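# Place the corner cone next to the orange extension cord

## Task

Locate the orange extension cord a contractor has laid across one of the hall's aisles, pick up the cone that sits in a corner of the hall, and set it upright on the floor directly next to the cord. The robot must never roll over the cord. It fails if it drives, turns or swings an arm quickly into any fixed part of the hall other than the floor, and anything it holds, pushes or sets in motion counts as part of the robot for this. It also fails if it topples or finishes leaning.

## Robot and tools

Robot: TidyBot++, one mobile base (0.54 m long, 0.50 m wide, 0.38 m tall) on four powered casters, carrying a single seven-joint arm with a two-finger gripper. The shoulder sits 0.12 m ahead of the base centre, 0.68 m up. Arm segments: upper arm 0.42 m, forearm 0.31 m, hand 0.31 m to the hand point. Cameras: base_camera (pinhole, 644x364) and wrist_camera (fisheye, 644x476, looks along the hand). The arm begins folded, hand pointing down, sticking up to 0.08 m beyond the base front. A loose object may occasionally get nudged by something.

Frames (metres): the base frame has its origin on the floor below the base centre, x ahead, y to the left, z up. hand_pose and target use it; the reported point lies midway between the finger pads, the hand's z axis runs out along the fingers, and the fingers close along its y axis. The odometry frame is the base frame as it was at the start; base_odometry counts wheel rotation only, so slip looks like travel and drift of a few cm and degrees builds up. Heading is in rad, left positive, range -3.142 to 3.142. base_tilt is in degrees, forward and right positive.

move: one action per call. Keys: "base", "joints", "target", optional "speeds", plus "cameras" and "blocking". All motions in a call begin at once.
- base: an object of relative offsets from where the base currently is, measured along its own axes at command start: translate_m (forward +, -2 to 2 m), strafe_m (left +, -2 to 2 m), rotate_rad (counter-clockwise from above +, -6.3 to 6.3 rad). Translate and strafe together form one straight-line move.
- joints: an object of absolute targets keyed by name. joint_1_rad (any angle; positive turns the arm clockwise from above, opposite to heading), joint_2_rad (-2.249 to 2.249; 0 = upper arm vertical, positive leans forward), joint_3_rad (any angle; 3.14 is the reference), joint_4_rad (elbow, -2.579 to 2.579; negative bends forearm forward), joint_5_rad (any), joint_6_rad (wrist, -2.099 to 2.099; negative bends hand forward), joint_7_rad (any; hand down, positive counter-clockwise from above, 1.57 opens fingers left/right), gripper_pos (0 open to 1 closed; pad gap about 85 x (1 - gripper_pos) mm). Done tolerances: ±0.039 for joints 1-4, ±0.095 for 5-7, ±0.03 gripper. Unbounded joints take the short way, so send under half a turn per step.
- target: one flat list of seven numbers, an absolute hand pose in the base frame: [x, y, z, qw, qx, qy, qz], metres then quaternion. With target, joints may hold only gripper_pos.
- speeds: caps for this call only: translate_m and strafe_m 0.05 to 0.5 m/s (give it under one key when combining), rotate_rad 0.1 to 1.57 rad/s.
- cameras: list of base_camera, wrist_camera or all; [] means none.
- blocking: true/omitted returns when everything rests; false returns in about 0.5 s with motion continuing.
Unknown keys make the call invalid; out-of-range values get it refused, and a refusal or unrequested stop cancels your remaining move/wait/finished_scene calls in that reply.

wait(seconds 0 to 10, cameras) returns state and images without commanding anything. stop(cameras) brakes all running motions. zoom_image(camera, region [x0, y0, x1, y1] pixels from top-left, at most 504x504) enlarges part of the latest image. finished_scene(scene) ends the scene permanently; the cone must stay correctly placed afterwards.

Result lines: base_status, joint_status, hand_status read done, moving, off_target, contact_stop, time_out, not_followed, torque_fault or limit_stop_at_motor_heat. "move" gives done or the worst status. "pictures" lists image order. hand_target is where the hand would sit with joints on target. motor_effort is percent of max torque (peak in brackets). on_its_own lists unrequested actions. "joint command not followed"/"pose unreachable" mean a safety check held the arm back; "ARM HIT" means a hard hit on the base or itself. Motor temperatures are listed per joint; MOTOR HOT appears from 60 °C, and at 75 °C an OVER-TEMPERATURE FAULT lets the arm sag for 30-60 s.

Hand targets usually land within about 3 cm; fix by adding (wanted minus read hand_pose) to the previous target. To keep a loaded hand still, resend hand_target, not hand_pose. Loads make the arm sag; never command a loaded joint to its read angle. Poses low, close and forward-facing in front of the base can miss badly or drive the arm into the base; unreachable poses wander up to 10 s then time_out. Hand pointing down reaches about 0.94 m high at most. Closed fingertips reach 20 mm beyond the hand point, so keep clear of the floor. When a carried object touches down, hand_pose stops dropping while commands keep lowering.

Avoid: driving over the cord; fast contact with walls or furniture (including with the held cone); arm snagging something above 0.6 m while the base moves, or swinging sideways stretched out, which can tip the robot; hitting so hard that torque limits trip (104.5 N m joints 1-4, 51.3 N m joints 5-7), which freezes the arm for 10 s; dropping or releasing the cone while it moves; squeezing or yanking it while it still rests on something. A blocked base keeps pushing until it times out after 14 s. Base acceleration is up to 0.5 m/s² and 1.57 rad/s². Motions already commanded keep running while the next reply is prepared.

Each tool is called after "Call:" as name(argument=value, ...) on one line, values as JSON.

## Session

Call:
move()

Scene clock: 0.00 s.
Motor temperatures (°C): [36 32 29 35 37 43 41]
base_odometry: x=+0.000 y=+0.000 heading=+0.000
base_tilt: forward=-0.1 right=+0.5
base_status: not commanded
joint_positions: joint_1_rad=-0.040 joint_2_rad=-0.322 joint_3_rad=+3.135 joint_4_rad=-2.548 joint_5_rad=+0.007 joint_6_rad=-0.895 joint_7_rad=+1.533 gripper_pos=+0.000
joint_status: not commanded
motor_effort: joint_1_rad=+1 joint_2_rad=-1 joint_3_rad=+0 joint_4_rad=+14 joint_5_rad=+0 joint_6_rad=+0 joint_7_rad=+0
hand_pose: x=+0.2416 y=+0.0050 z=+0.5782 quat_wxyz=(+0.004, +1.000, +0.007, +0.011) (m; base frame)
hand_target: x=+0.2410 y=+0.0050 z=+0.5779 quat_wxyz=(+0.004, +1.000, +0.007, +0.010) (m; base frame)
hand_status: not commanded
pictures: base_camera, wrist_camera

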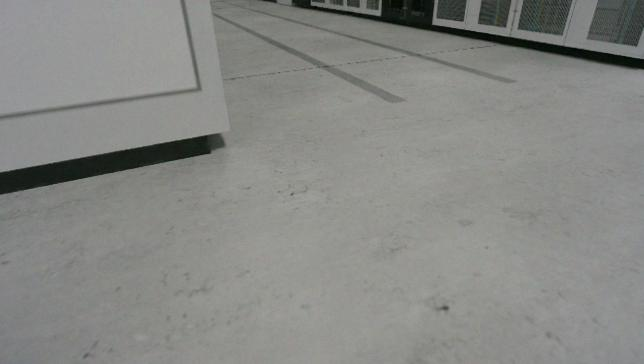

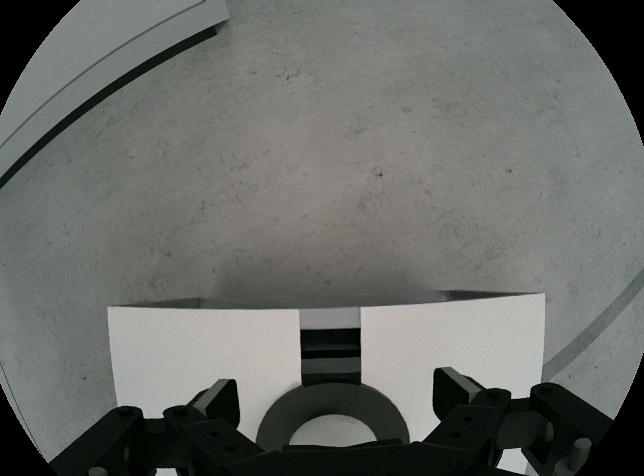

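Call:
move(joints={"joint_1_rad": 0, "joint_2_rad": -0.5, "joint_3_rad": 3.14, "joint_4_rad": -1.8, "joint_5_rad": 0, "joint_6_rad": -0.45, "joint_7_rad": 1.57})

Scene clock: 18.23 s.
Motor temperatures (°C): [36 32 29 35 37 43 41]
move: done
base_odometry: x=+0.000 y=+0.000 heading=+0.000
base_tilt: forward=-0.1 right=+0.5
base_status: not commanded
joint_positions: joint_1_rad=-0.021 joint_2_rad=-0.491 joint_3_rad=+3.135 joint_4_rad=-1.804 joint_5_rad=+0.007 joint_6_rad=-0.513 joint_7_rad=+1.533 gripper_pos=+0.000
joint_status: all done
motor_effort: joint_1_rad=+1(2) joint_2_rad=-3(7) joint_3_rad=+1(2) joint_4_rad=+22(23) joint_5_rad=+0(1) joint_6_rad=+8(8) joint_7_rad=+0(1)
hand_pose: x=+0.5254 y=+0.0123 z=+1.0546 quat_wxyz=(-0.015, +0.791, -0.002, +0.611) (m; base frame)
hand_target: x=+0.5265 y=+0.0022 z=+1.0797 quat_wxyz=(+0.000, +0.768, +0.000, +0.641) (m; base frame)
hand_status: not commanded
pictures: base_camera, wrist_camera

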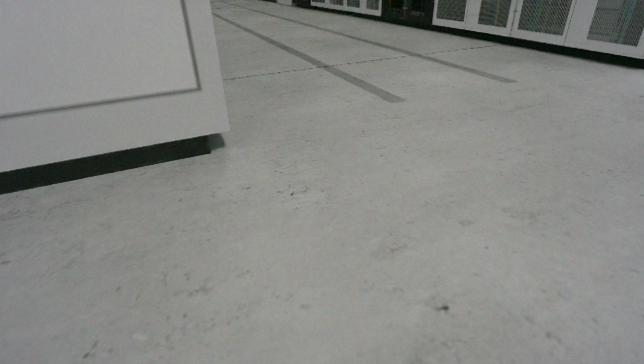

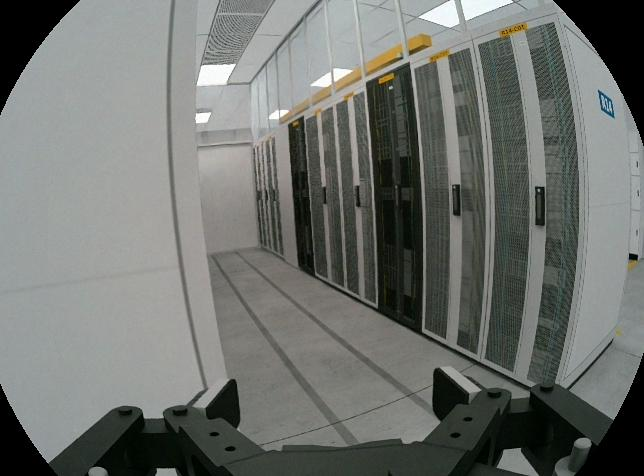

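Call:
move(joints={"joint_1_rad": -1.2}, cameras=["wrist_camera"])

Call:
move(joints={"joint_1_rad": 1.2}, cameras=["wrist_camera"])

Call:
move(joints={"joint_1_rad": 2.4}, cameras=["wrist_camera"])

Call:
move(joints={"joint_1_rad": 3.6}, cameras=["wrist_camera"])

Scene clock: 28.23 s.
Motor temperatures (°C): [36 32 29 35 37 43 41]
move: done
base_odometry: x=+0.000 y=+0.000 heading=+0.000
base_tilt: forward=-0.2 right=+0.6
base_status: not commanded
joint_positions: joint_1_rad=-1.180 joint_2_rad=-0.491 joint_3_rad=+3.135 joint_4_rad=-1.804 joint_5_rad=+0.007 joint_6_rad=-0.509 joint_7_rad=+1.533 gripper_pos=+0.000
joint_status: all done
motor_effort: joint_1_rad=+1(2) joint_2_rad=-3(4) joint_3_rad=+0(2) joint_4_rad=+22(23) joint_5_rad=+0(1) joint_6_rad=+8(8) joint_7_rad=+0(1)
hand_pose: x=+0.2707 y=+0.3775 z=+1.0558 quat_wxyz=(-0.348, +0.662, +0.431, +0.505) (m; base frame)
hand_target: x=+0.2646 y=+0.3806 z=+1.0797 quat_wxyz=(-0.362, +0.633, +0.434, +0.529) (m; base frame)
hand_status: not commanded
pictures: wrist_camera

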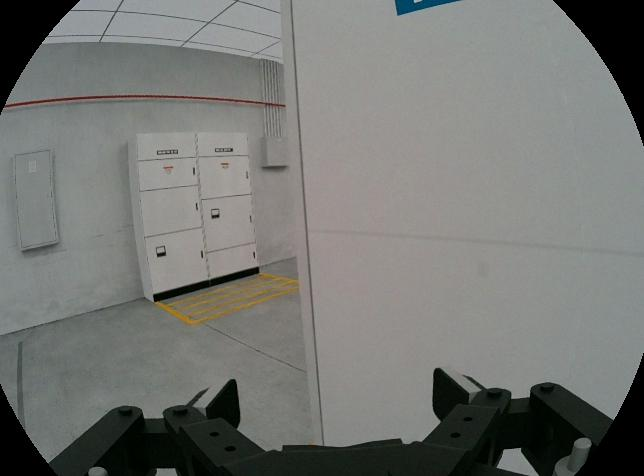

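Scene clock: 31.63 s.
Motor temperatures (°C): [36 32 29 35 37 43 41]
move: done
base_odometry: x=+0.000 y=+0.000 heading=+0.000
base_tilt: forward=-0.1 right=+0.6
base_status: not commanded
joint_positions: joint_1_rad=+1.180 joint_2_rad=-0.491 joint_3_rad=+3.135 joint_4_rad=-1.804 joint_5_rad=+0.007 joint_6_rad=-0.509 joint_7_rad=+1.533 gripper_pos=+0.000
joint_status: all done
motor_effort: joint_1_rad=+1(2) joint_2_rad=-4(4) joint_3_rad=+0(2) joint_4_rad=+23(23) joint_5_rad=+0(1) joint_6_rad=+8(9) joint_7_rad=+0(1)
hand_pose: x=+0.2774 y=-0.3748 z=+1.0559 quat_wxyz=(+0.334, +0.651, -0.448, +0.514) (m; base frame)
hand_target: x=+0.2687 y=-0.3790 z=+1.0797 quat_wxyz=(+0.362, +0.634, -0.433, +0.529) (m; base frame)
hand_status: not commanded
pictures: wrist_camera

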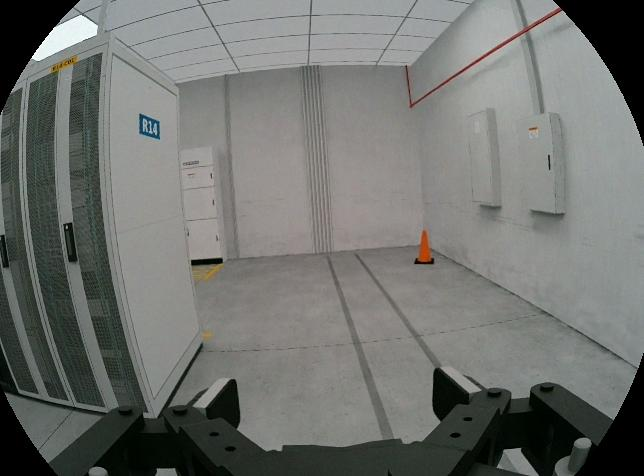

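Scene clock: 34.10 s.
Motor temperatures (°C): [36 32 29 35 37 43 41]
move: done
base_odometry: x=+0.000 y=+0.000 heading=+0.000
base_tilt: forward=-0.2 right=+0.6
base_status: not commanded
joint_positions: joint_1_rad=+2.380 joint_2_rad=-0.491 joint_3_rad=+3.136 joint_4_rad=-1.804 joint_5_rad=+0.007 joint_6_rad=-0.509 joint_7_rad=+1.533 gripper_pos=+0.000
joint_status: all done
motor_effort: joint_1_rad=+1(2) joint_2_rad=-3(4) joint_3_rad=+0(2) joint_4_rad=+22(23) joint_5_rad=+0(1) joint_6_rad=+8(9) joint_7_rad=+0(1)
hand_pose: x=-0.1731 y=-0.2832 z=+1.0560 quat_wxyz=(+0.566, +0.284, -0.737, +0.236) (m; base frame)
hand_target: x=-0.1800 y=-0.2769 z=+1.0797 quat_wxyz=(+0.597, +0.279, -0.715, +0.233) (m; base frame)
hand_status: not commanded
pictures: wrist_camera

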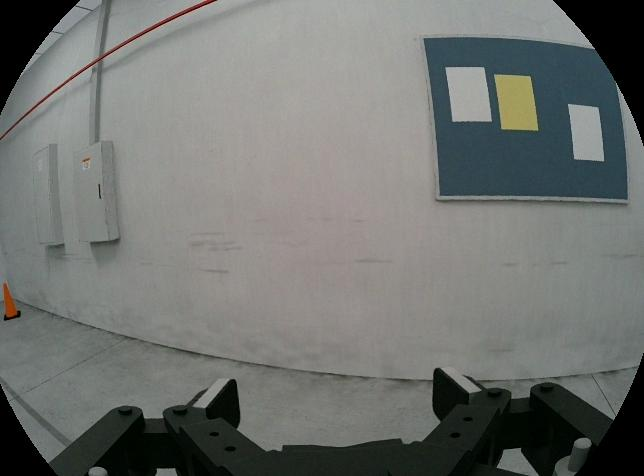

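Scene clock: 36.57 s.
Motor temperatures (°C): [36 32 29 35 37 43 41]
move: done
base_odometry: x=+0.000 y=+0.000 heading=+0.000
base_tilt: forward=-0.1 right=+0.5
base_status: not commanded
joint_positions: joint_1_rad=+3.580 joint_2_rad=-0.491 joint_3_rad=+3.136 joint_4_rad=-1.804 joint_5_rad=+0.007 joint_6_rad=-0.509 joint_7_rad=+1.533 gripper_pos=+0.000
joint_status: all done
motor_effort: joint_1_rad=+1(3) joint_2_rad=-3(4) joint_3_rad=+1(2) joint_4_rad=+21(23) joint_5_rad=+0(1) joint_6_rad=+8(9) joint_7_rad=+0(1)
hand_pose: x=-0.2507 y=+0.1699 z=+1.0560 quat_wxyz=(+0.600, -0.182, -0.769, -0.125) (m; base frame)
hand_target: x=-0.2474 y=+0.1783 z=+1.0797 quat_wxyz=(+0.624, -0.174, -0.748, -0.145) (m; base frame)
hand_status: not commanded
pictures: wrist_camera

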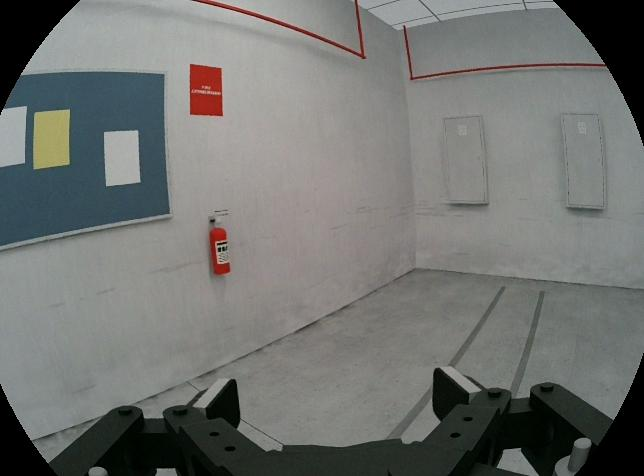

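Call:
move(joints={"joint_1_rad": 4.6}, cameras=["wrist_camera"])

Call:
move(joints={"joint_1_rad": 6.0}, cameras=["wrist_camera"])

Call:
zoom_image(camera="wrist_camera", region=[200, 180, 500, 400])

Scene clock: 66.00 s.
Motor temperatures (°C): [36 32 29 35 37 43 41]
move: done
base_odometry: x=+0.000 y=+0.000 heading=+0.000
base_tilt: forward=-0.2 right=+0.5
base_status: not commanded
joint_positions: joint_1_rad=+4.580 joint_2_rad=-0.491 joint_3_rad=+3.137 joint_4_rad=-1.804 joint_5_rad=+0.007 joint_6_rad=-0.509 joint_7_rad=+1.533 gripper_pos=+0.000
joint_status: all done
motor_effort: joint_1_rad=+1(3) joint_2_rad=-3(4) joint_3_rad=+0(2) joint_4_rad=+22(23) joint_5_rad=+0(1) joint_6_rad=+8(9) joint_7_rad=+0(1)
hand_pose: x=+0.0624 y=+0.4029 z=+1.0560 quat_wxyz=(+0.467, -0.529, -0.587, -0.398) (m; base frame)
hand_target: x=+0.0711 y=+0.4047 z=+1.0797 quat_wxyz=(+0.478, -0.511, -0.573, -0.427) (m; base frame)
hand_status: not commanded
pictures: wrist_camera

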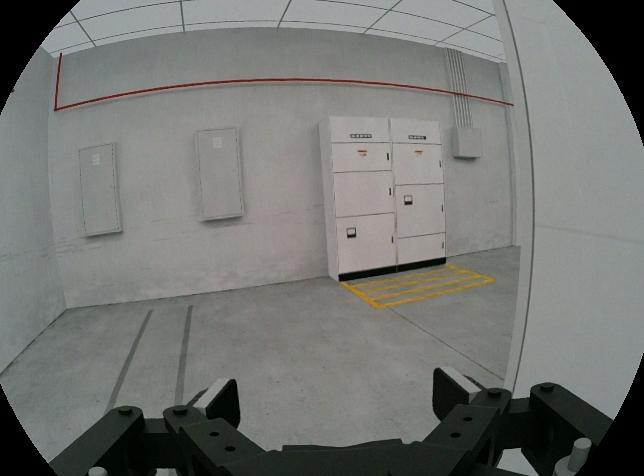

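Scene clock: 68.63 s.
Motor temperatures (°C): [36 32 29 35 37 43 41]
move: done
base_odometry: x=+0.000 y=+0.000 heading=+0.000
base_tilt: forward=-0.1 right=+0.5
base_status: not commanded
joint_positions: joint_1_rad=+5.980 joint_2_rad=-0.491 joint_3_rad=+3.137 joint_4_rad=-1.804 joint_5_rad=+0.007 joint_6_rad=-0.509 joint_7_rad=+1.533 gripper_pos=+0.000
joint_status: all done
motor_effort: joint_1_rad=+1(2) joint_2_rad=-3(4) joint_3_rad=+0(2) joint_4_rad=+22(23) joint_5_rad=+0(1) joint_6_rad=+8(9) joint_7_rad=+0(1)
hand_pose: x=+0.5065 y=+0.1242 z=+1.0560 quat_wxyz=(+0.101, -0.782, -0.108, -0.605) (m; base frame)
hand_target: x=+0.5096 y=+0.1160 z=+1.0797 quat_wxyz=(+0.091, -0.760, -0.109, -0.635) (m; base frame)
hand_status: not commanded
pictures: wrist_camera

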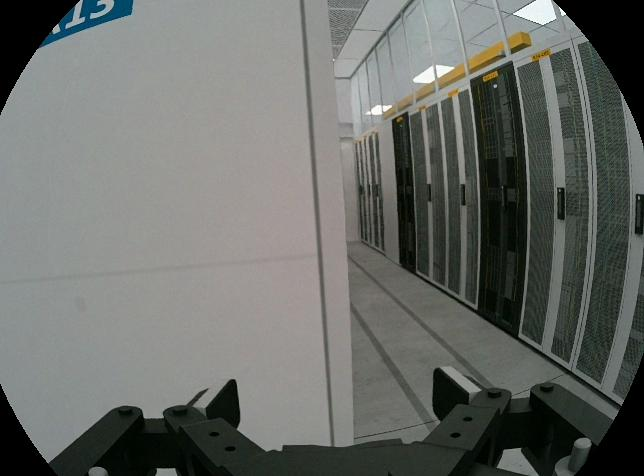

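Scaled by 1.680.

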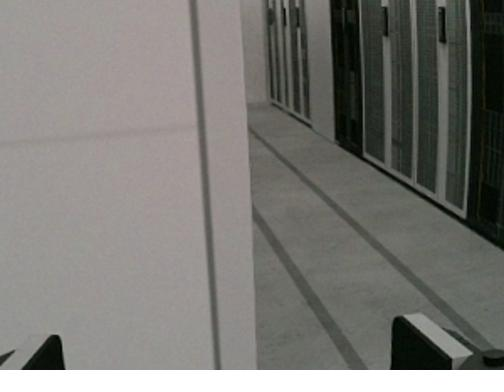

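Call:
move(base={"rotate_rad": -1.17}, joints={"joint_1_rad": 0})

Scene clock: 126.03 s.
Motor temperatures (°C): [36 32 29 35 37 43 41]
move: done
base_odometry: x=+0.000 y=+0.000 heading=-1.170
base_tilt: forward=-0.1 right=+0.6
base_status: done
joint_positions: joint_1_rad=+6.269 joint_2_rad=-0.492 joint_3_rad=+3.143 joint_4_rad=-1.804 joint_5_rad=+0.007 joint_6_rad=-0.508 joint_7_rad=+1.533 gripper_pos=+0.000
joint_status: all done
motor_effort: joint_1_rad=+1(3) joint_2_rad=-3(5) joint_3_rad=+0(3) joint_4_rad=+22(23) joint_5_rad=+0(1) joint_6_rad=+8(8) joint_7_rad=+0(1)
hand_pose: x=+0.5259 y=+0.0053 z=+1.0562 quat_wxyz=(+0.012, -0.790, +0.009, -0.613) (m; base frame)
hand_target: x=+0.5265 y=+0.0022 z=+1.0797 quat_wxyz=(+0.000, -0.768, +0.000, -0.641) (m; base frame)
hand_status: not commanded
pictures: base_camera, wrist_camera

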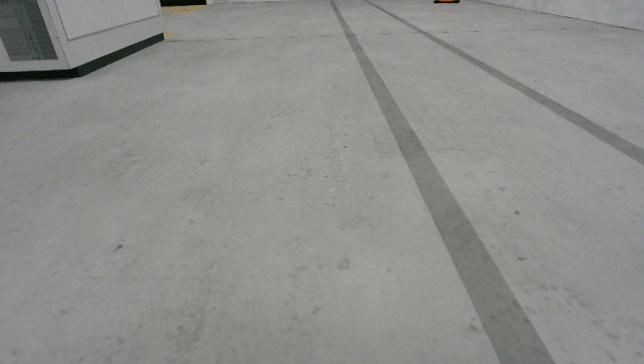

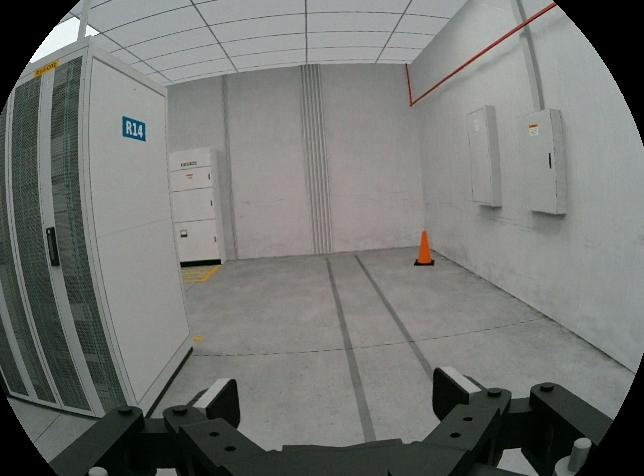

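Call:
move(base={"translate_m": 2.0, "strafe_m": -0.4})

Call:
move(joints={"joint_1_rad": -1.4}, cameras=["wrist_camera"])

Scene clock: 148.33 s.
Motor temperatures (°C): [36 32 29 36 37 43 41]
move: done
base_odometry: x=+0.413 y=-1.998 heading=-1.170
base_tilt: forward=-0.1 right=+0.5
base_status: done
joint_positions: joint_1_rad=+6.269 joint_2_rad=-0.497 joint_3_rad=+3.143 joint_4_rad=-1.804 joint_5_rad=+0.007 joint_6_rad=-0.507 joint_7_rad=+1.533 gripper_pos=+0.000
joint_status: not commanded
motor_effort: joint_1_rad=+1(1) joint_2_rad=-3(6) joint_3_rad=+1(2) joint_4_rad=+22(24) joint_5_rad=+0(1) joint_6_rad=+8(9) joint_7_rad=+0(1)
hand_pose: x=+0.5239 y=+0.0053 z=+1.0589 quat_wxyz=(+0.013, -0.788, +0.008, -0.616) (m; base frame)
hand_target: x=+0.5265 y=+0.0022 z=+1.0797 quat_wxyz=(+0.000, -0.768, +0.000, -0.641) (m; base frame)
hand_status: not commanded
pictures: base_camera, wrist_camera

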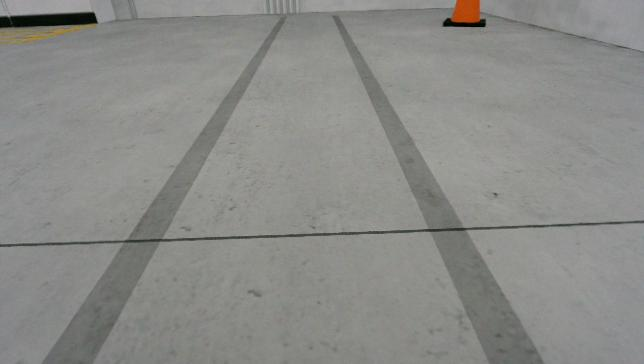

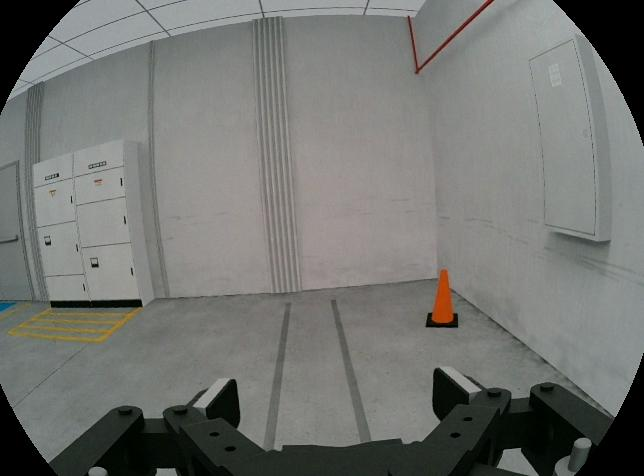

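Scene clock: 151.00 s.
Motor temperatures (°C): [36 32 29 36 37 43 41]
move: done
base_odometry: x=+0.413 y=-1.998 heading=-1.170
base_tilt: forward=-0.1 right=+0.6
base_status: not commanded
joint_positions: joint_1_rad=+4.903 joint_2_rad=-0.497 joint_3_rad=+3.143 joint_4_rad=-1.804 joint_5_rad=+0.007 joint_6_rad=-0.507 joint_7_rad=+1.533 gripper_pos=+0.000
joint_status: all done
motor_effort: joint_1_rad=+1(2) joint_2_rad=-2(4) joint_3_rad=+0(2) joint_4_rad=+22(23) joint_5_rad=+0(1) joint_6_rad=+8(9) joint_7_rad=+0(1)
hand_pose: x=+0.1963 y=+0.3974 z=+1.0589 quat_wxyz=(+0.398, -0.616, -0.490, -0.470) (m; base frame)
hand_target: x=+0.1861 y=+0.4019 z=+1.0797 quat_wxyz=(+0.413, -0.587, -0.495, -0.490) (m; base frame)
hand_status: not commanded
pictures: wrist_camera

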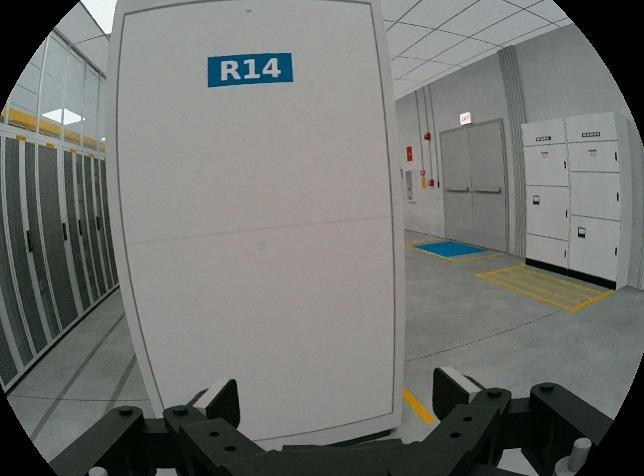

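Call:
move(base={"translate_m": 0.9, "strafe_m": -0.3}, joints={"joint_1_rad": -1.57})

Scene clock: 179.37 s.
Motor temperatures (°C): [36 32 29 36 37 43 41]
move: done
base_odometry: x=+0.488 y=-2.944 heading=-1.170
base_tilt: forward=-0.1 right=+0.6
base_status: done
joint_positions: joint_1_rad=+4.732 joint_2_rad=-0.497 joint_3_rad=+3.141 joint_4_rad=-1.804 joint_5_rad=+0.007 joint_6_rad=-0.507 joint_7_rad=+1.533 gripper_pos=+0.000
joint_status: all done
motor_effort: joint_1_rad=+1(2) joint_2_rad=-2(4) joint_3_rad=+1(3) joint_4_rad=+22(23) joint_5_rad=+0(1) joint_6_rad=+8(9) joint_7_rad=+0(1)
hand_pose: x=+0.1264 y=+0.4048 z=+1.0589 quat_wxyz=(+0.437, -0.571, -0.542, -0.434) (m; base frame)
hand_target: x=+0.1171 y=+0.4075 z=+1.0797 quat_wxyz=(+0.453, -0.543, -0.543, -0.453) (m; base frame)
hand_status: not commanded
pictures: base_camera, wrist_camera

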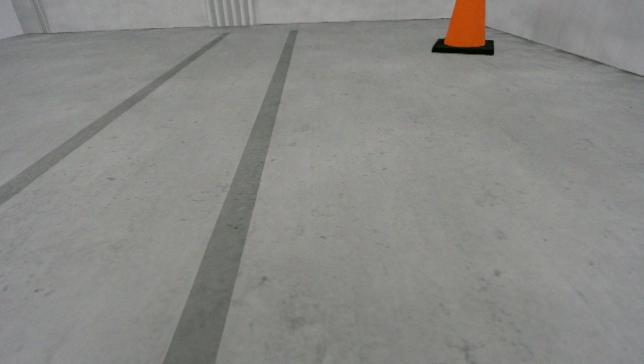

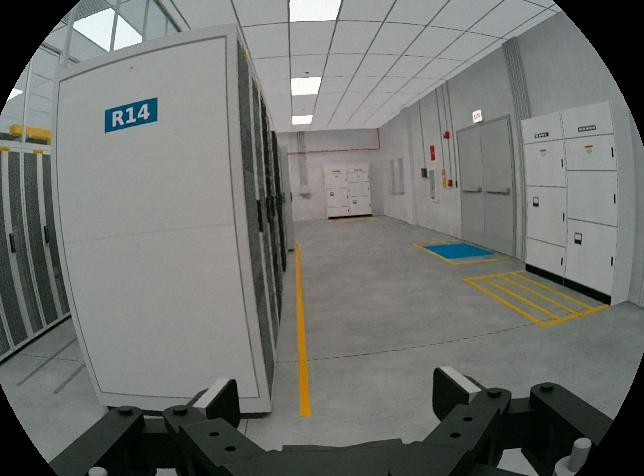

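Call:
zoom_image(camera="wrist_camera", region=[250, 180, 450, 300])

Call:
zoom_image(camera="wrist_camera", region=[0, 220, 250, 420])

Scaled by 2.520.

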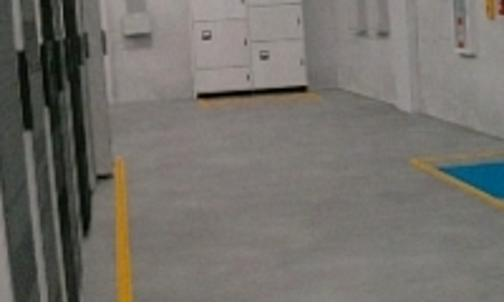

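Scaled by 2.016.

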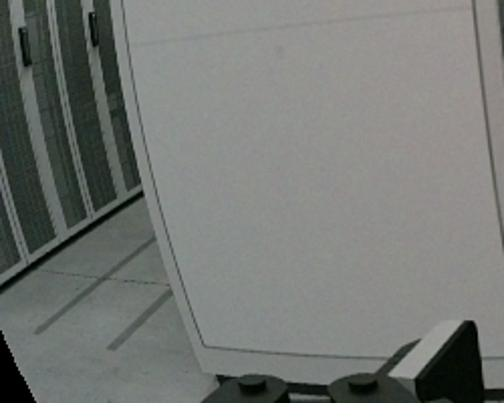

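Call:
move(base={"translate_m": 0.8, "strafe_m": -0.3}, joints={"joint_1_rad": 0})

Scene clock: 224.60 s.
Motor temperatures (°C): [36 32 28 36 37 43 41]
move: done
base_odometry: x=+0.524 y=-3.797 heading=-1.170
base_tilt: forward=-0.2 right=+0.5
base_status: done
joint_positions: joint_1_rad=+6.263 joint_2_rad=-0.497 joint_3_rad=+3.140 joint_4_rad=-1.804 joint_5_rad=+0.007 joint_6_rad=-0.507 joint_7_rad=+1.533 gripper_pos=+0.000
joint_status: all done
motor_effort: joint_1_rad=+1(2) joint_2_rad=-2(6) joint_3_rad=+1(3) joint_4_rad=+22(24) joint_5_rad=+0(1) joint_6_rad=+8(8) joint_7_rad=+0(1)
hand_pose: x=+0.5238 y=+0.0093 z=+1.0589 quat_wxyz=(+0.014, -0.787, +0.005, -0.616) (m; base frame)
hand_target: x=+0.5265 y=+0.0022 z=+1.0797 quat_wxyz=(+0.000, -0.768, +0.000, -0.641) (m; base frame)
hand_status: not commanded
pictures: base_camera, wrist_camera

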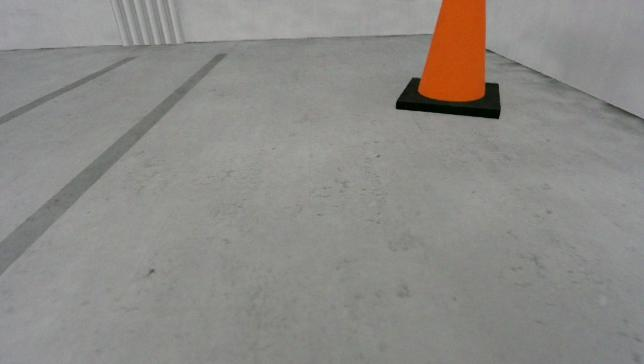

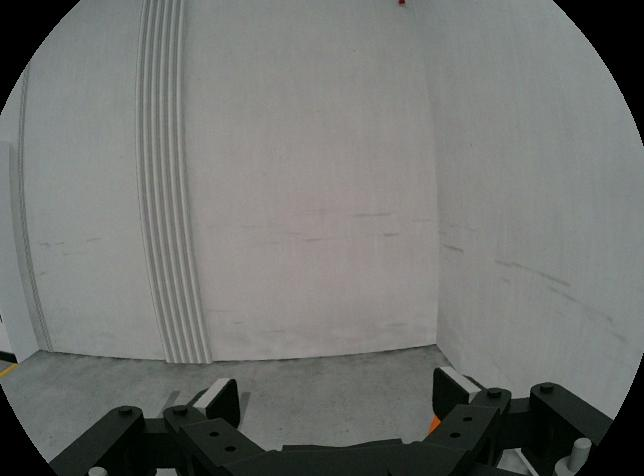

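Call:
move(base={"rotate_rad": -0.29}, joints={"joint_1_rad": 0, "joint_2_rad": 0.0, "joint_3_rad": 3.14, "joint_4_rad": -2.0, "joint_5_rad": 0, "joint_6_rad": -1.14, "joint_7_rad": 1.57})

Scene clock: 247.27 s.
Motor temperatures (°C): [36 32 28 36 37 43 41]
move: done
base_odometry: x=+0.524 y=-3.797 heading=-1.459
base_tilt: forward=-0.2 right=+0.5
base_status: done
joint_positions: joint_1_rad=+6.270 joint_2_rad=-0.011 joint_3_rad=+3.142 joint_4_rad=-1.982 joint_5_rad=+0.007 joint_6_rad=-1.081 joint_7_rad=+1.533 gripper_pos=+0.000
joint_status: all done
motor_effort: joint_1_rad=+1(3) joint_2_rad=-15(18) joint_3_rad=+0(2) joint_4_rad=+16(23) joint_5_rad=+0(1) joint_6_rad=+0(9) joint_7_rad=+0(1)
hand_pose: x=+0.4319 y=+0.0033 z=+0.6701 quat_wxyz=(-0.002, -0.999, +0.011, -0.045) (m; base frame)
hand_target: x=+0.4053 y=+0.0018 z=+0.6605 quat_wxyz=(+0.000, -1.000, +0.000, -0.001) (m; base frame)
hand_status: not commanded
pictures: base_camera, wrist_camera

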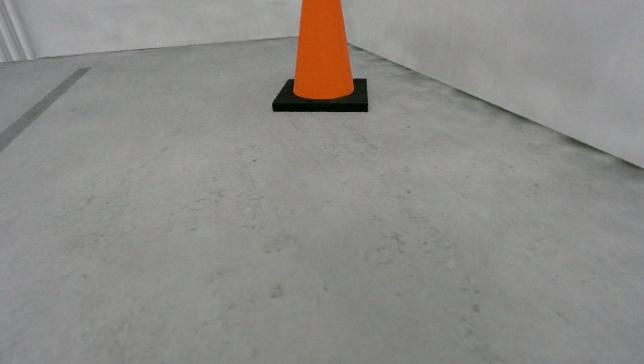

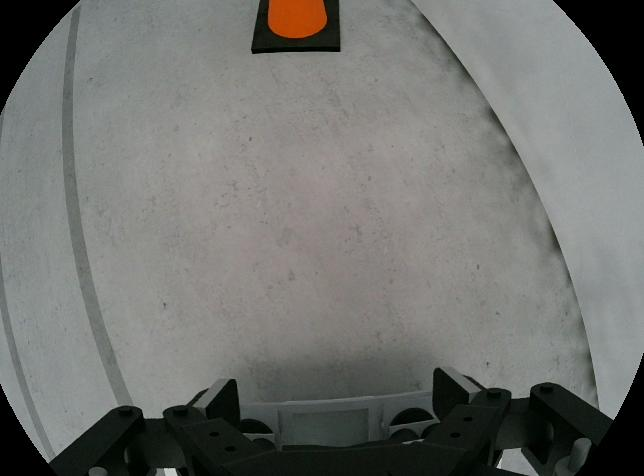

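Call:
move(base={"translate_m": 0.62}, speeds={"translate_m": 0.3})

Scene clock: 268.90 s.
Motor temperatures (°C): [36 32 28 36 37 43 41]
move: done
base_odometry: x=+0.593 y=-4.414 heading=-1.460
base_tilt: forward=-0.1 right=+0.5
base_status: done
joint_positions: joint_1_rad=+6.270 joint_2_rad=-0.005 joint_3_rad=+3.142 joint_4_rad=-1.985 joint_5_rad=+0.007 joint_6_rad=-1.088 joint_7_rad=+1.533 gripper_pos=+0.000
joint_status: not commanded
motor_effort: joint_1_rad=+1(1) joint_2_rad=-14(17) joint_3_rad=+0(1) joint_4_rad=+17(18) joint_5_rad=+0(1) joint_6_rad=+1(1) joint_7_rad=+0(1)
hand_pose: x=+0.4283 y=+0.0033 z=+0.6670 quat_wxyz=(-0.002, -0.999, +0.011, -0.037) (m; base frame)
hand_target: x=+0.4053 y=+0.0018 z=+0.6605 quat_wxyz=(+0.000, -1.000, +0.000, -0.001) (m; base frame)
hand_status: not commanded
pictures: base_camera, wrist_camera

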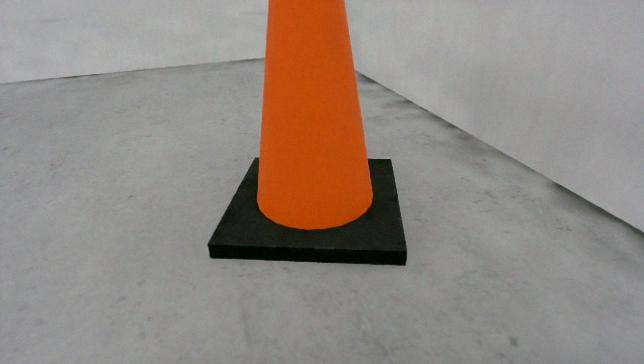

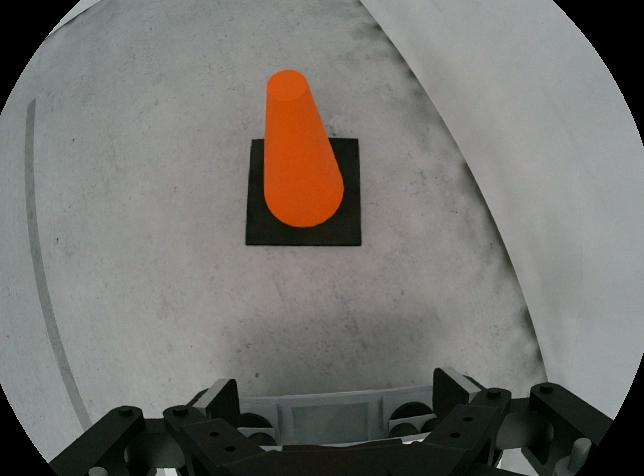

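Call:
move(joints={"joint_1_rad": 0, "joint_2_rad": 0.528, "joint_4_rad": -1.43, "joint_6_rad": -1.23, "joint_7_rad": 1.57})

Scene clock: 329.87 s.
Motor temperatures (°C): [36 32 28 35 37 43 41]
move: done
base_odometry: x=+0.593 y=-4.414 heading=-1.460
base_tilt: forward=-0.1 right=+0.6
base_status: not commanded
joint_positions: joint_1_rad=+6.270 joint_2_rad=+0.518 joint_3_rad=+3.142 joint_4_rad=-1.440 joint_5_rad=+0.007 joint_6_rad=-1.172 joint_7_rad=+1.533 gripper_pos=+0.000
joint_status: all done
motor_effort: joint_1_rad=+1(2) joint_2_rad=-34(35) joint_3_rad=-1(1) joint_4_rad=+16(18) joint_5_rad=+0(1) joint_6_rad=+0(2) joint_7_rad=+0(2)
hand_pose: x=+0.6218 y=+0.0057 z=+0.6173 quat_wxyz=(-0.003, -1.000, +0.011, -0.006) (m; base frame)
hand_target: x=+0.6076 y=+0.0021 z=+0.6156 quat_wxyz=(+0.000, -1.000, +0.000, +0.023) (m; base frame)
hand_status: not commanded
pictures: base_camera, wrist_camera

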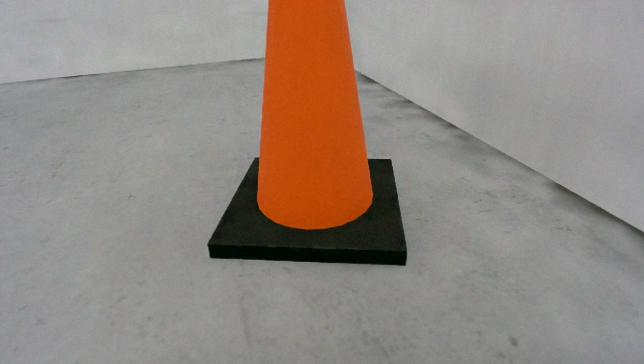

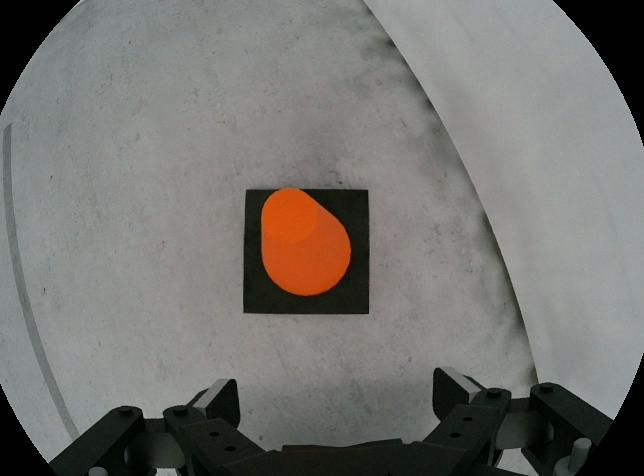

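Call:
move(base={"translate_m": 0.08}, joints={"joint_1_rad": -0.07, "joint_2_rad": 0.70, "joint_4_rad": -1.462, "joint_6_rad": -1.04, "joint_7_rad": 1.57}, cameras=["wrist_camera"])

Scene clock: 381.00 s.
Motor temperatures (°C): [36 33 28 35 37 43 41]
move: done
base_odometry: x=+0.602 y=-4.494 heading=-1.460
base_tilt: forward=-0.1 right=+0.6
base_status: done
joint_positions: joint_1_rad=+6.228 joint_2_rad=+0.698 joint_3_rad=+3.142 joint_4_rad=-1.450 joint_5_rad=+0.007 joint_6_rad=-1.085 joint_7_rad=+1.533 gripper_pos=+0.000
joint_status: all done
motor_effort: joint_1_rad=+1(2) joint_2_rad=-37(42) joint_3_rad=+0(1) joint_4_rad=+14(18) joint_5_rad=+0(1) joint_6_rad=-1(2) joint_7_rad=+0(2)
hand_pose: x=+0.6236 y=+0.0268 z=+0.5227 quat_wxyz=(-0.006, -0.999, -0.010, +0.046) (m; base frame)
hand_target: x=+0.6308 y=+0.0380 z=+0.5177 quat_wxyz=(-0.001, -0.999, -0.035, +0.030) (m; base frame)
hand_status: not commanded
pictures: wrist_camera

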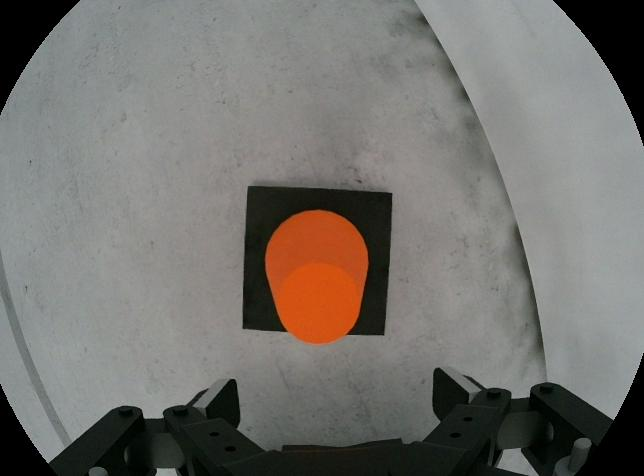

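Call:
move(joints={"joint_1_rad": -0.09, "joint_2_rad": 0.73, "joint_4_rad": -1.492, "joint_6_rad": -0.89, "joint_7_rad": 1.57}, cameras=["wrist_camera"])

Scene clock: 410.07 s.
Motor temperatures (°C): [36 33 28 35 37 43 41]
move: done
base_odometry: x=+0.602 y=-4.494 heading=-1.460
base_tilt: forward=-0.1 right=+0.5
base_status: not commanded
joint_positions: joint_1_rad=+6.209 joint_2_rad=+0.720 joint_3_rad=+3.142 joint_4_rad=-1.478 joint_5_rad=+0.007 joint_6_rad=-0.931 joint_7_rad=+1.533 gripper_pos=+0.000
joint_status: all done
motor_effort: joint_1_rad=+1(2) joint_2_rad=-37(39) joint_3_rad=+0(1) joint_4_rad=+14(15) joint_5_rad=+0(1) joint_6_rad=+0(1) joint_7_rad=+0(1)
hand_pose: x=+0.6538 y=+0.0388 z=+0.5026 quat_wxyz=(-0.003, -1.000, -0.020, -0.007) (m; base frame)
hand_target: x=+0.6564 y=+0.0507 z=+0.4937 quat_wxyz=(+0.001, -0.999, -0.045, -0.015) (m; base frame)
hand_status: not commanded
pictures: wrist_camera

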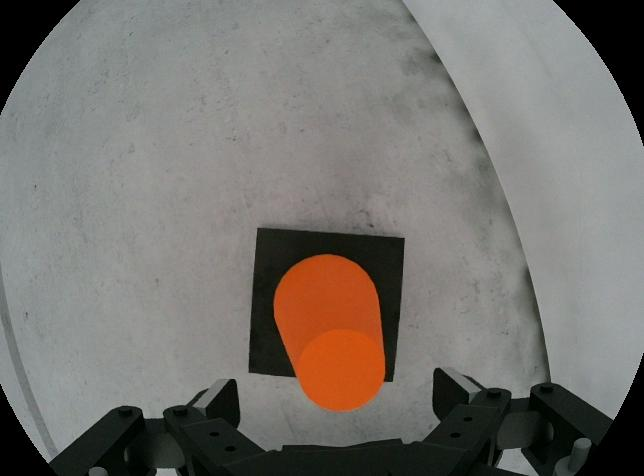

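Call:
move(joints={"joint_2_rad": 0.832, "joint_4_rad": -1.545, "joint_6_rad": -0.735, "joint_7_rad": 1.57}, cameras=["wrist_camera"])

Scene clock: 435.93 s.
Motor temperatures (°C): [36 33 28 35 37 43 41]
move: done
base_odometry: x=+0.602 y=-4.494 heading=-1.460
base_tilt: forward=-0.1 right=+0.5
base_status: not commanded
joint_positions: joint_1_rad=+6.209 joint_2_rad=+0.829 joint_3_rad=+3.142 joint_4_rad=-1.534 joint_5_rad=+0.007 joint_6_rad=-0.791 joint_7_rad=+1.533 gripper_pos=+0.000
joint_status: all done
motor_effort: joint_1_rad=+1(1) joint_2_rad=-39(42) joint_3_rad=+0(1) joint_4_rad=+12(15) joint_5_rad=+0(0) joint_6_rad=+0(1) joint_7_rad=+0(2)
hand_pose: x=+0.6446 y=+0.0383 z=+0.4309 quat_wxyz=(-0.003, -1.000, -0.020, +0.006) (m; base frame)
hand_target: x=+0.6545 y=+0.0506 z=+0.4272 quat_wxyz=(+0.001, -0.999, -0.045, -0.015) (m; base frame)
hand_status: not commanded
pictures: wrist_camera

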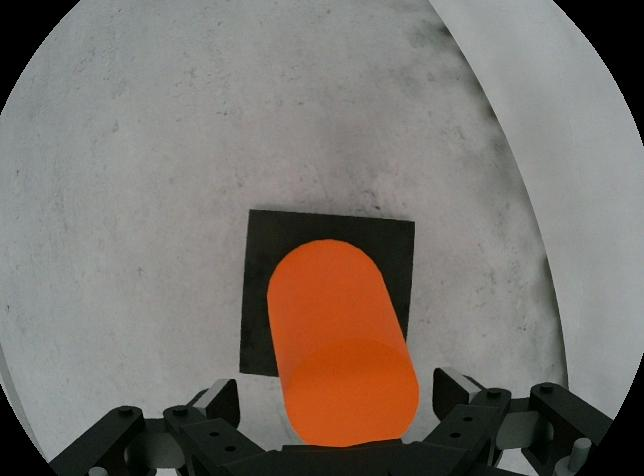

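Call:
move(joints={"gripper_pos": 0.5})

Scene clock: 442.47 s.
Motor temperatures (°C): [36 34 28 35 37 43 41]
move: off_target
base_odometry: x=+0.602 y=-4.494 heading=-1.460
base_tilt: forward=-0.1 right=+0.5
base_status: not commanded
joint_positions: joint_1_rad=+6.209 joint_2_rad=+0.824 joint_3_rad=+3.151 joint_4_rad=-1.537 joint_5_rad=+0.008 joint_6_rad=-0.789 joint_7_rad=+1.533 gripper_pos=+0.427
joint_status: gripper_pos off_target (ended at +0.427, target +0.500)
motor_effort: joint_1_rad=-1(4) joint_2_rad=-38(39) joint_3_rad=-1(5) joint_4_rad=+13(16) joint_5_rad=-1(4) joint_6_rad=+0(4) joint_7_rad=+0(1)
hand_pose: x=+0.6452 y=+0.0336 z=+0.4330 quat_wxyz=(-0.006, -1.000, -0.018, +0.004) (m; base frame)
hand_target: x=+0.6545 y=+0.0506 z=+0.4272 quat_wxyz=(+0.001, -0.999, -0.045, -0.015) (m; base frame)
hand_status: not commanded
pictures: base_camera, wrist_camera

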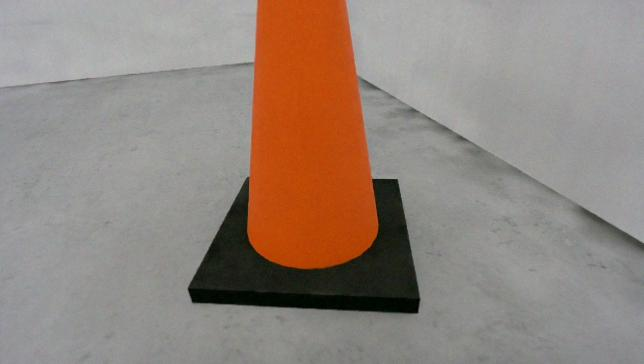

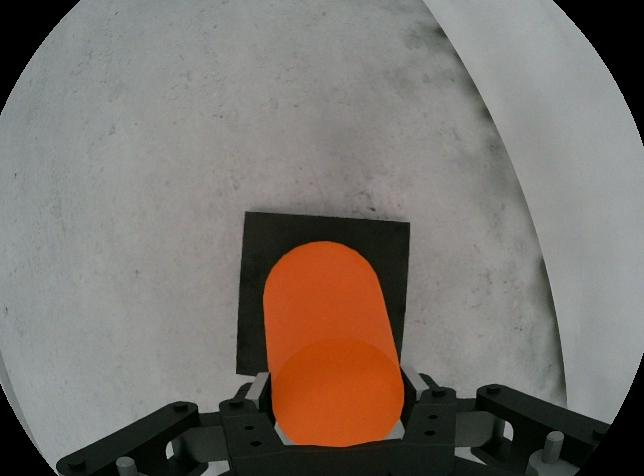

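Call:
move(joints={"joint_2_rad": 0.78, "joint_4_rad": -1.52, "joint_6_rad": -0.83}, cameras=["base_camera"])

Call:
move(joints={"gripper_pos": 0.8}, cameras=["base_camera"])

Scene clock: 450.47 s.
Motor temperatures (°C): [36 34 28 35 37 43 41]
move: off_target
base_odometry: x=+0.602 y=-4.494 heading=-1.460
base_tilt: forward=-0.1 right=+0.6
base_status: not commanded
joint_positions: joint_1_rad=+6.209 joint_2_rad=+0.823 joint_3_rad=+3.150 joint_4_rad=-1.535 joint_5_rad=+0.008 joint_6_rad=-0.801 joint_7_rad=+1.533 gripper_pos=+0.427
joint_status: joint_2_rad off_target (ended at +0.823, target +0.780); the others done
motor_effort: joint_1_rad=+0(2) joint_2_rad=-46(48) joint_3_rad=-1(2) joint_4_rad=+16(16) joint_5_rad=+1(1) joint_6_rad=-2(2) joint_7_rad=+1(1)
hand_pose: x=+0.6433 y=+0.0339 z=+0.4342 quat_wxyz=(-0.006, -1.000, -0.018, +0.008) (m; base frame)
hand_target: x=+0.6505 y=+0.0502 z=+0.4602 quat_wxyz=(+0.001, -0.999, -0.045, -0.006) (m; base frame)
hand_status: not commanded
pictures: base_camera

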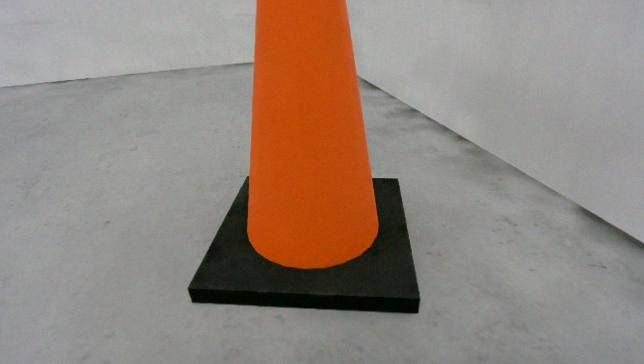

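Scene clock: 451.17 s.
Motor temperatures (°C): [36 34 28 35 37 43 41]
move: off_target
base_odometry: x=+0.602 y=-4.494 heading=-1.460
base_tilt: forward=-0.1 right=+0.6
base_status: not commanded
joint_positions: joint_1_rad=+6.209 joint_2_rad=+0.823 joint_3_rad=+3.150 joint_4_rad=-1.535 joint_5_rad=+0.008 joint_6_rad=-0.801 joint_7_rad=+1.533 gripper_pos=+0.427
joint_status: gripper_pos off_target (ended at +0.427, target +0.800)
motor_effort: joint_1_rad=+0(0) joint_2_rad=-47(47) joint_3_rad=+0(1) joint_4_rad=+15(16) joint_5_rad=+1(1) joint_6_rad=-2(2) joint_7_rad=+1(1)
hand_pose: x=+0.6433 y=+0.0339 z=+0.4342 quat_wxyz=(-0.006, -1.000, -0.018, +0.008) (m; base frame)
hand_target: x=+0.6505 y=+0.0502 z=+0.4602 quat_wxyz=(+0.001, -0.999, -0.045, -0.006) (m; base frame)
hand_status: not commanded
pictures: base_camera

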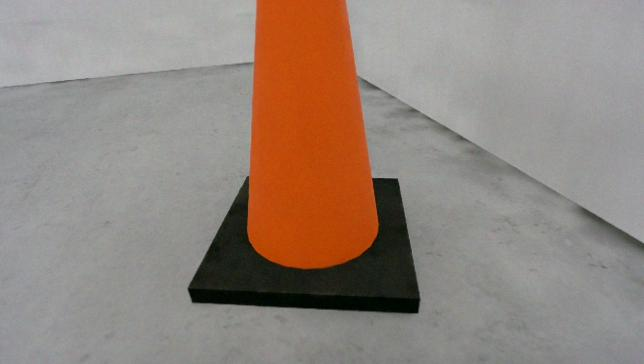

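Call:
move(joints={"joint_2_rad": 0.68, "joint_4_rad": -1.50, "joint_6_rad": -0.95})

Scene clock: 456.60 s.
Motor temperatures (°C): [36 34 28 35 37 43 41]
move: off_target
base_odometry: x=+0.602 y=-4.493 heading=-1.460
base_tilt: forward=-0.1 right=+0.5
base_status: not commanded
joint_positions: joint_1_rad=+6.209 joint_2_rad=+0.736 joint_3_rad=+3.149 joint_4_rad=-1.527 joint_5_rad=+0.008 joint_6_rad=-0.911 joint_7_rad=+1.533 gripper_pos=+0.428
joint_status: joint_2_rad off_target (ended at +0.736, target +0.680); the others done
motor_effort: joint_1_rad=+1(1) joint_2_rad=-48(53) joint_3_rad=+0(1) joint_4_rad=+19(21) joint_5_rad=+0(1) joint_6_rad=-1(3) joint_7_rad=+0(1)
hand_pose: x=+0.6324 y=+0.0334 z=+0.4818 quat_wxyz=(-0.006, -1.000, -0.017, +0.016) (m; base frame)
hand_target: x=+0.6426 y=+0.0494 z=+0.5178 quat_wxyz=(+0.001, -0.999, -0.045, -0.006) (m; base frame)
hand_status: not commanded
pictures: base_camera, wrist_camera

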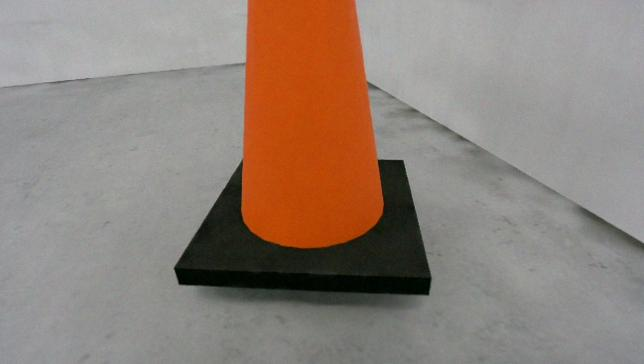

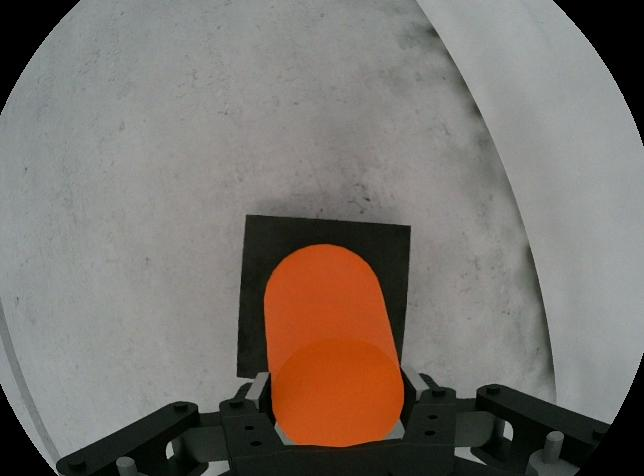

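Call:
move(joints={"joint_1_rad": -0.09, "joint_2_rad": 0.06, "joint_4_rad": -1.31, "joint_6_rad": -1.74}, base={"translate_m": -1.2, "strafe_m": 0.3})

Scene clock: 507.87 s.
Motor temperatures (°C): [36 35 28 35 37 43 41]
move: done
base_odometry: x=+0.767 y=-3.267 heading=-1.460
base_tilt: forward=-0.1 right=+0.6
base_status: done
joint_positions: joint_1_rad=+6.208 joint_2_rad=+0.096 joint_3_rad=+3.147 joint_4_rad=-1.348 joint_5_rad=+0.008 joint_6_rad=-1.704 joint_7_rad=+1.533 gripper_pos=+0.428
joint_status: all done
motor_effort: joint_1_rad=+1(2) joint_2_rad=-27(52) joint_3_rad=+0(2) joint_4_rad=+25(27) joint_5_rad=+0(1) joint_6_rad=+0(4) joint_7_rad=+0(1)
hand_pose: x=+0.4684 y=+0.0235 z=+0.8290 quat_wxyz=(-0.004, -1.000, -0.016, +0.003) (m; base frame)
hand_target: x=+0.4605 y=+0.0327 z=+0.8534 quat_wxyz=(+0.001, -0.999, -0.045, -0.016) (m; base frame)
hand_status: not commanded
pictures: base_camera, wrist_camera

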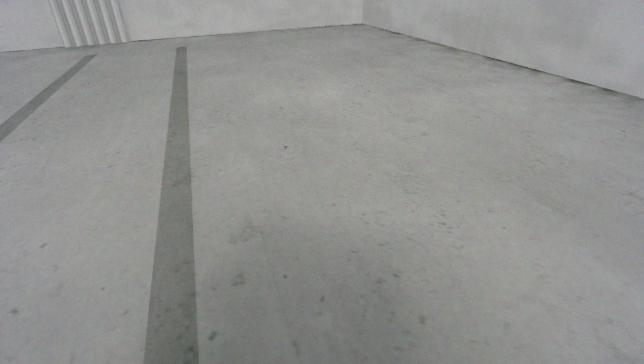

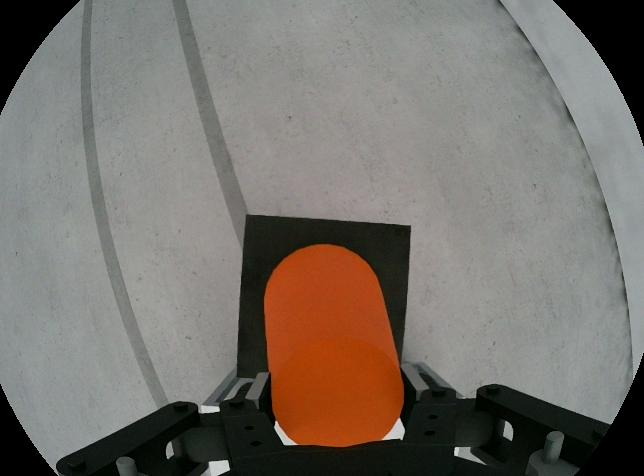

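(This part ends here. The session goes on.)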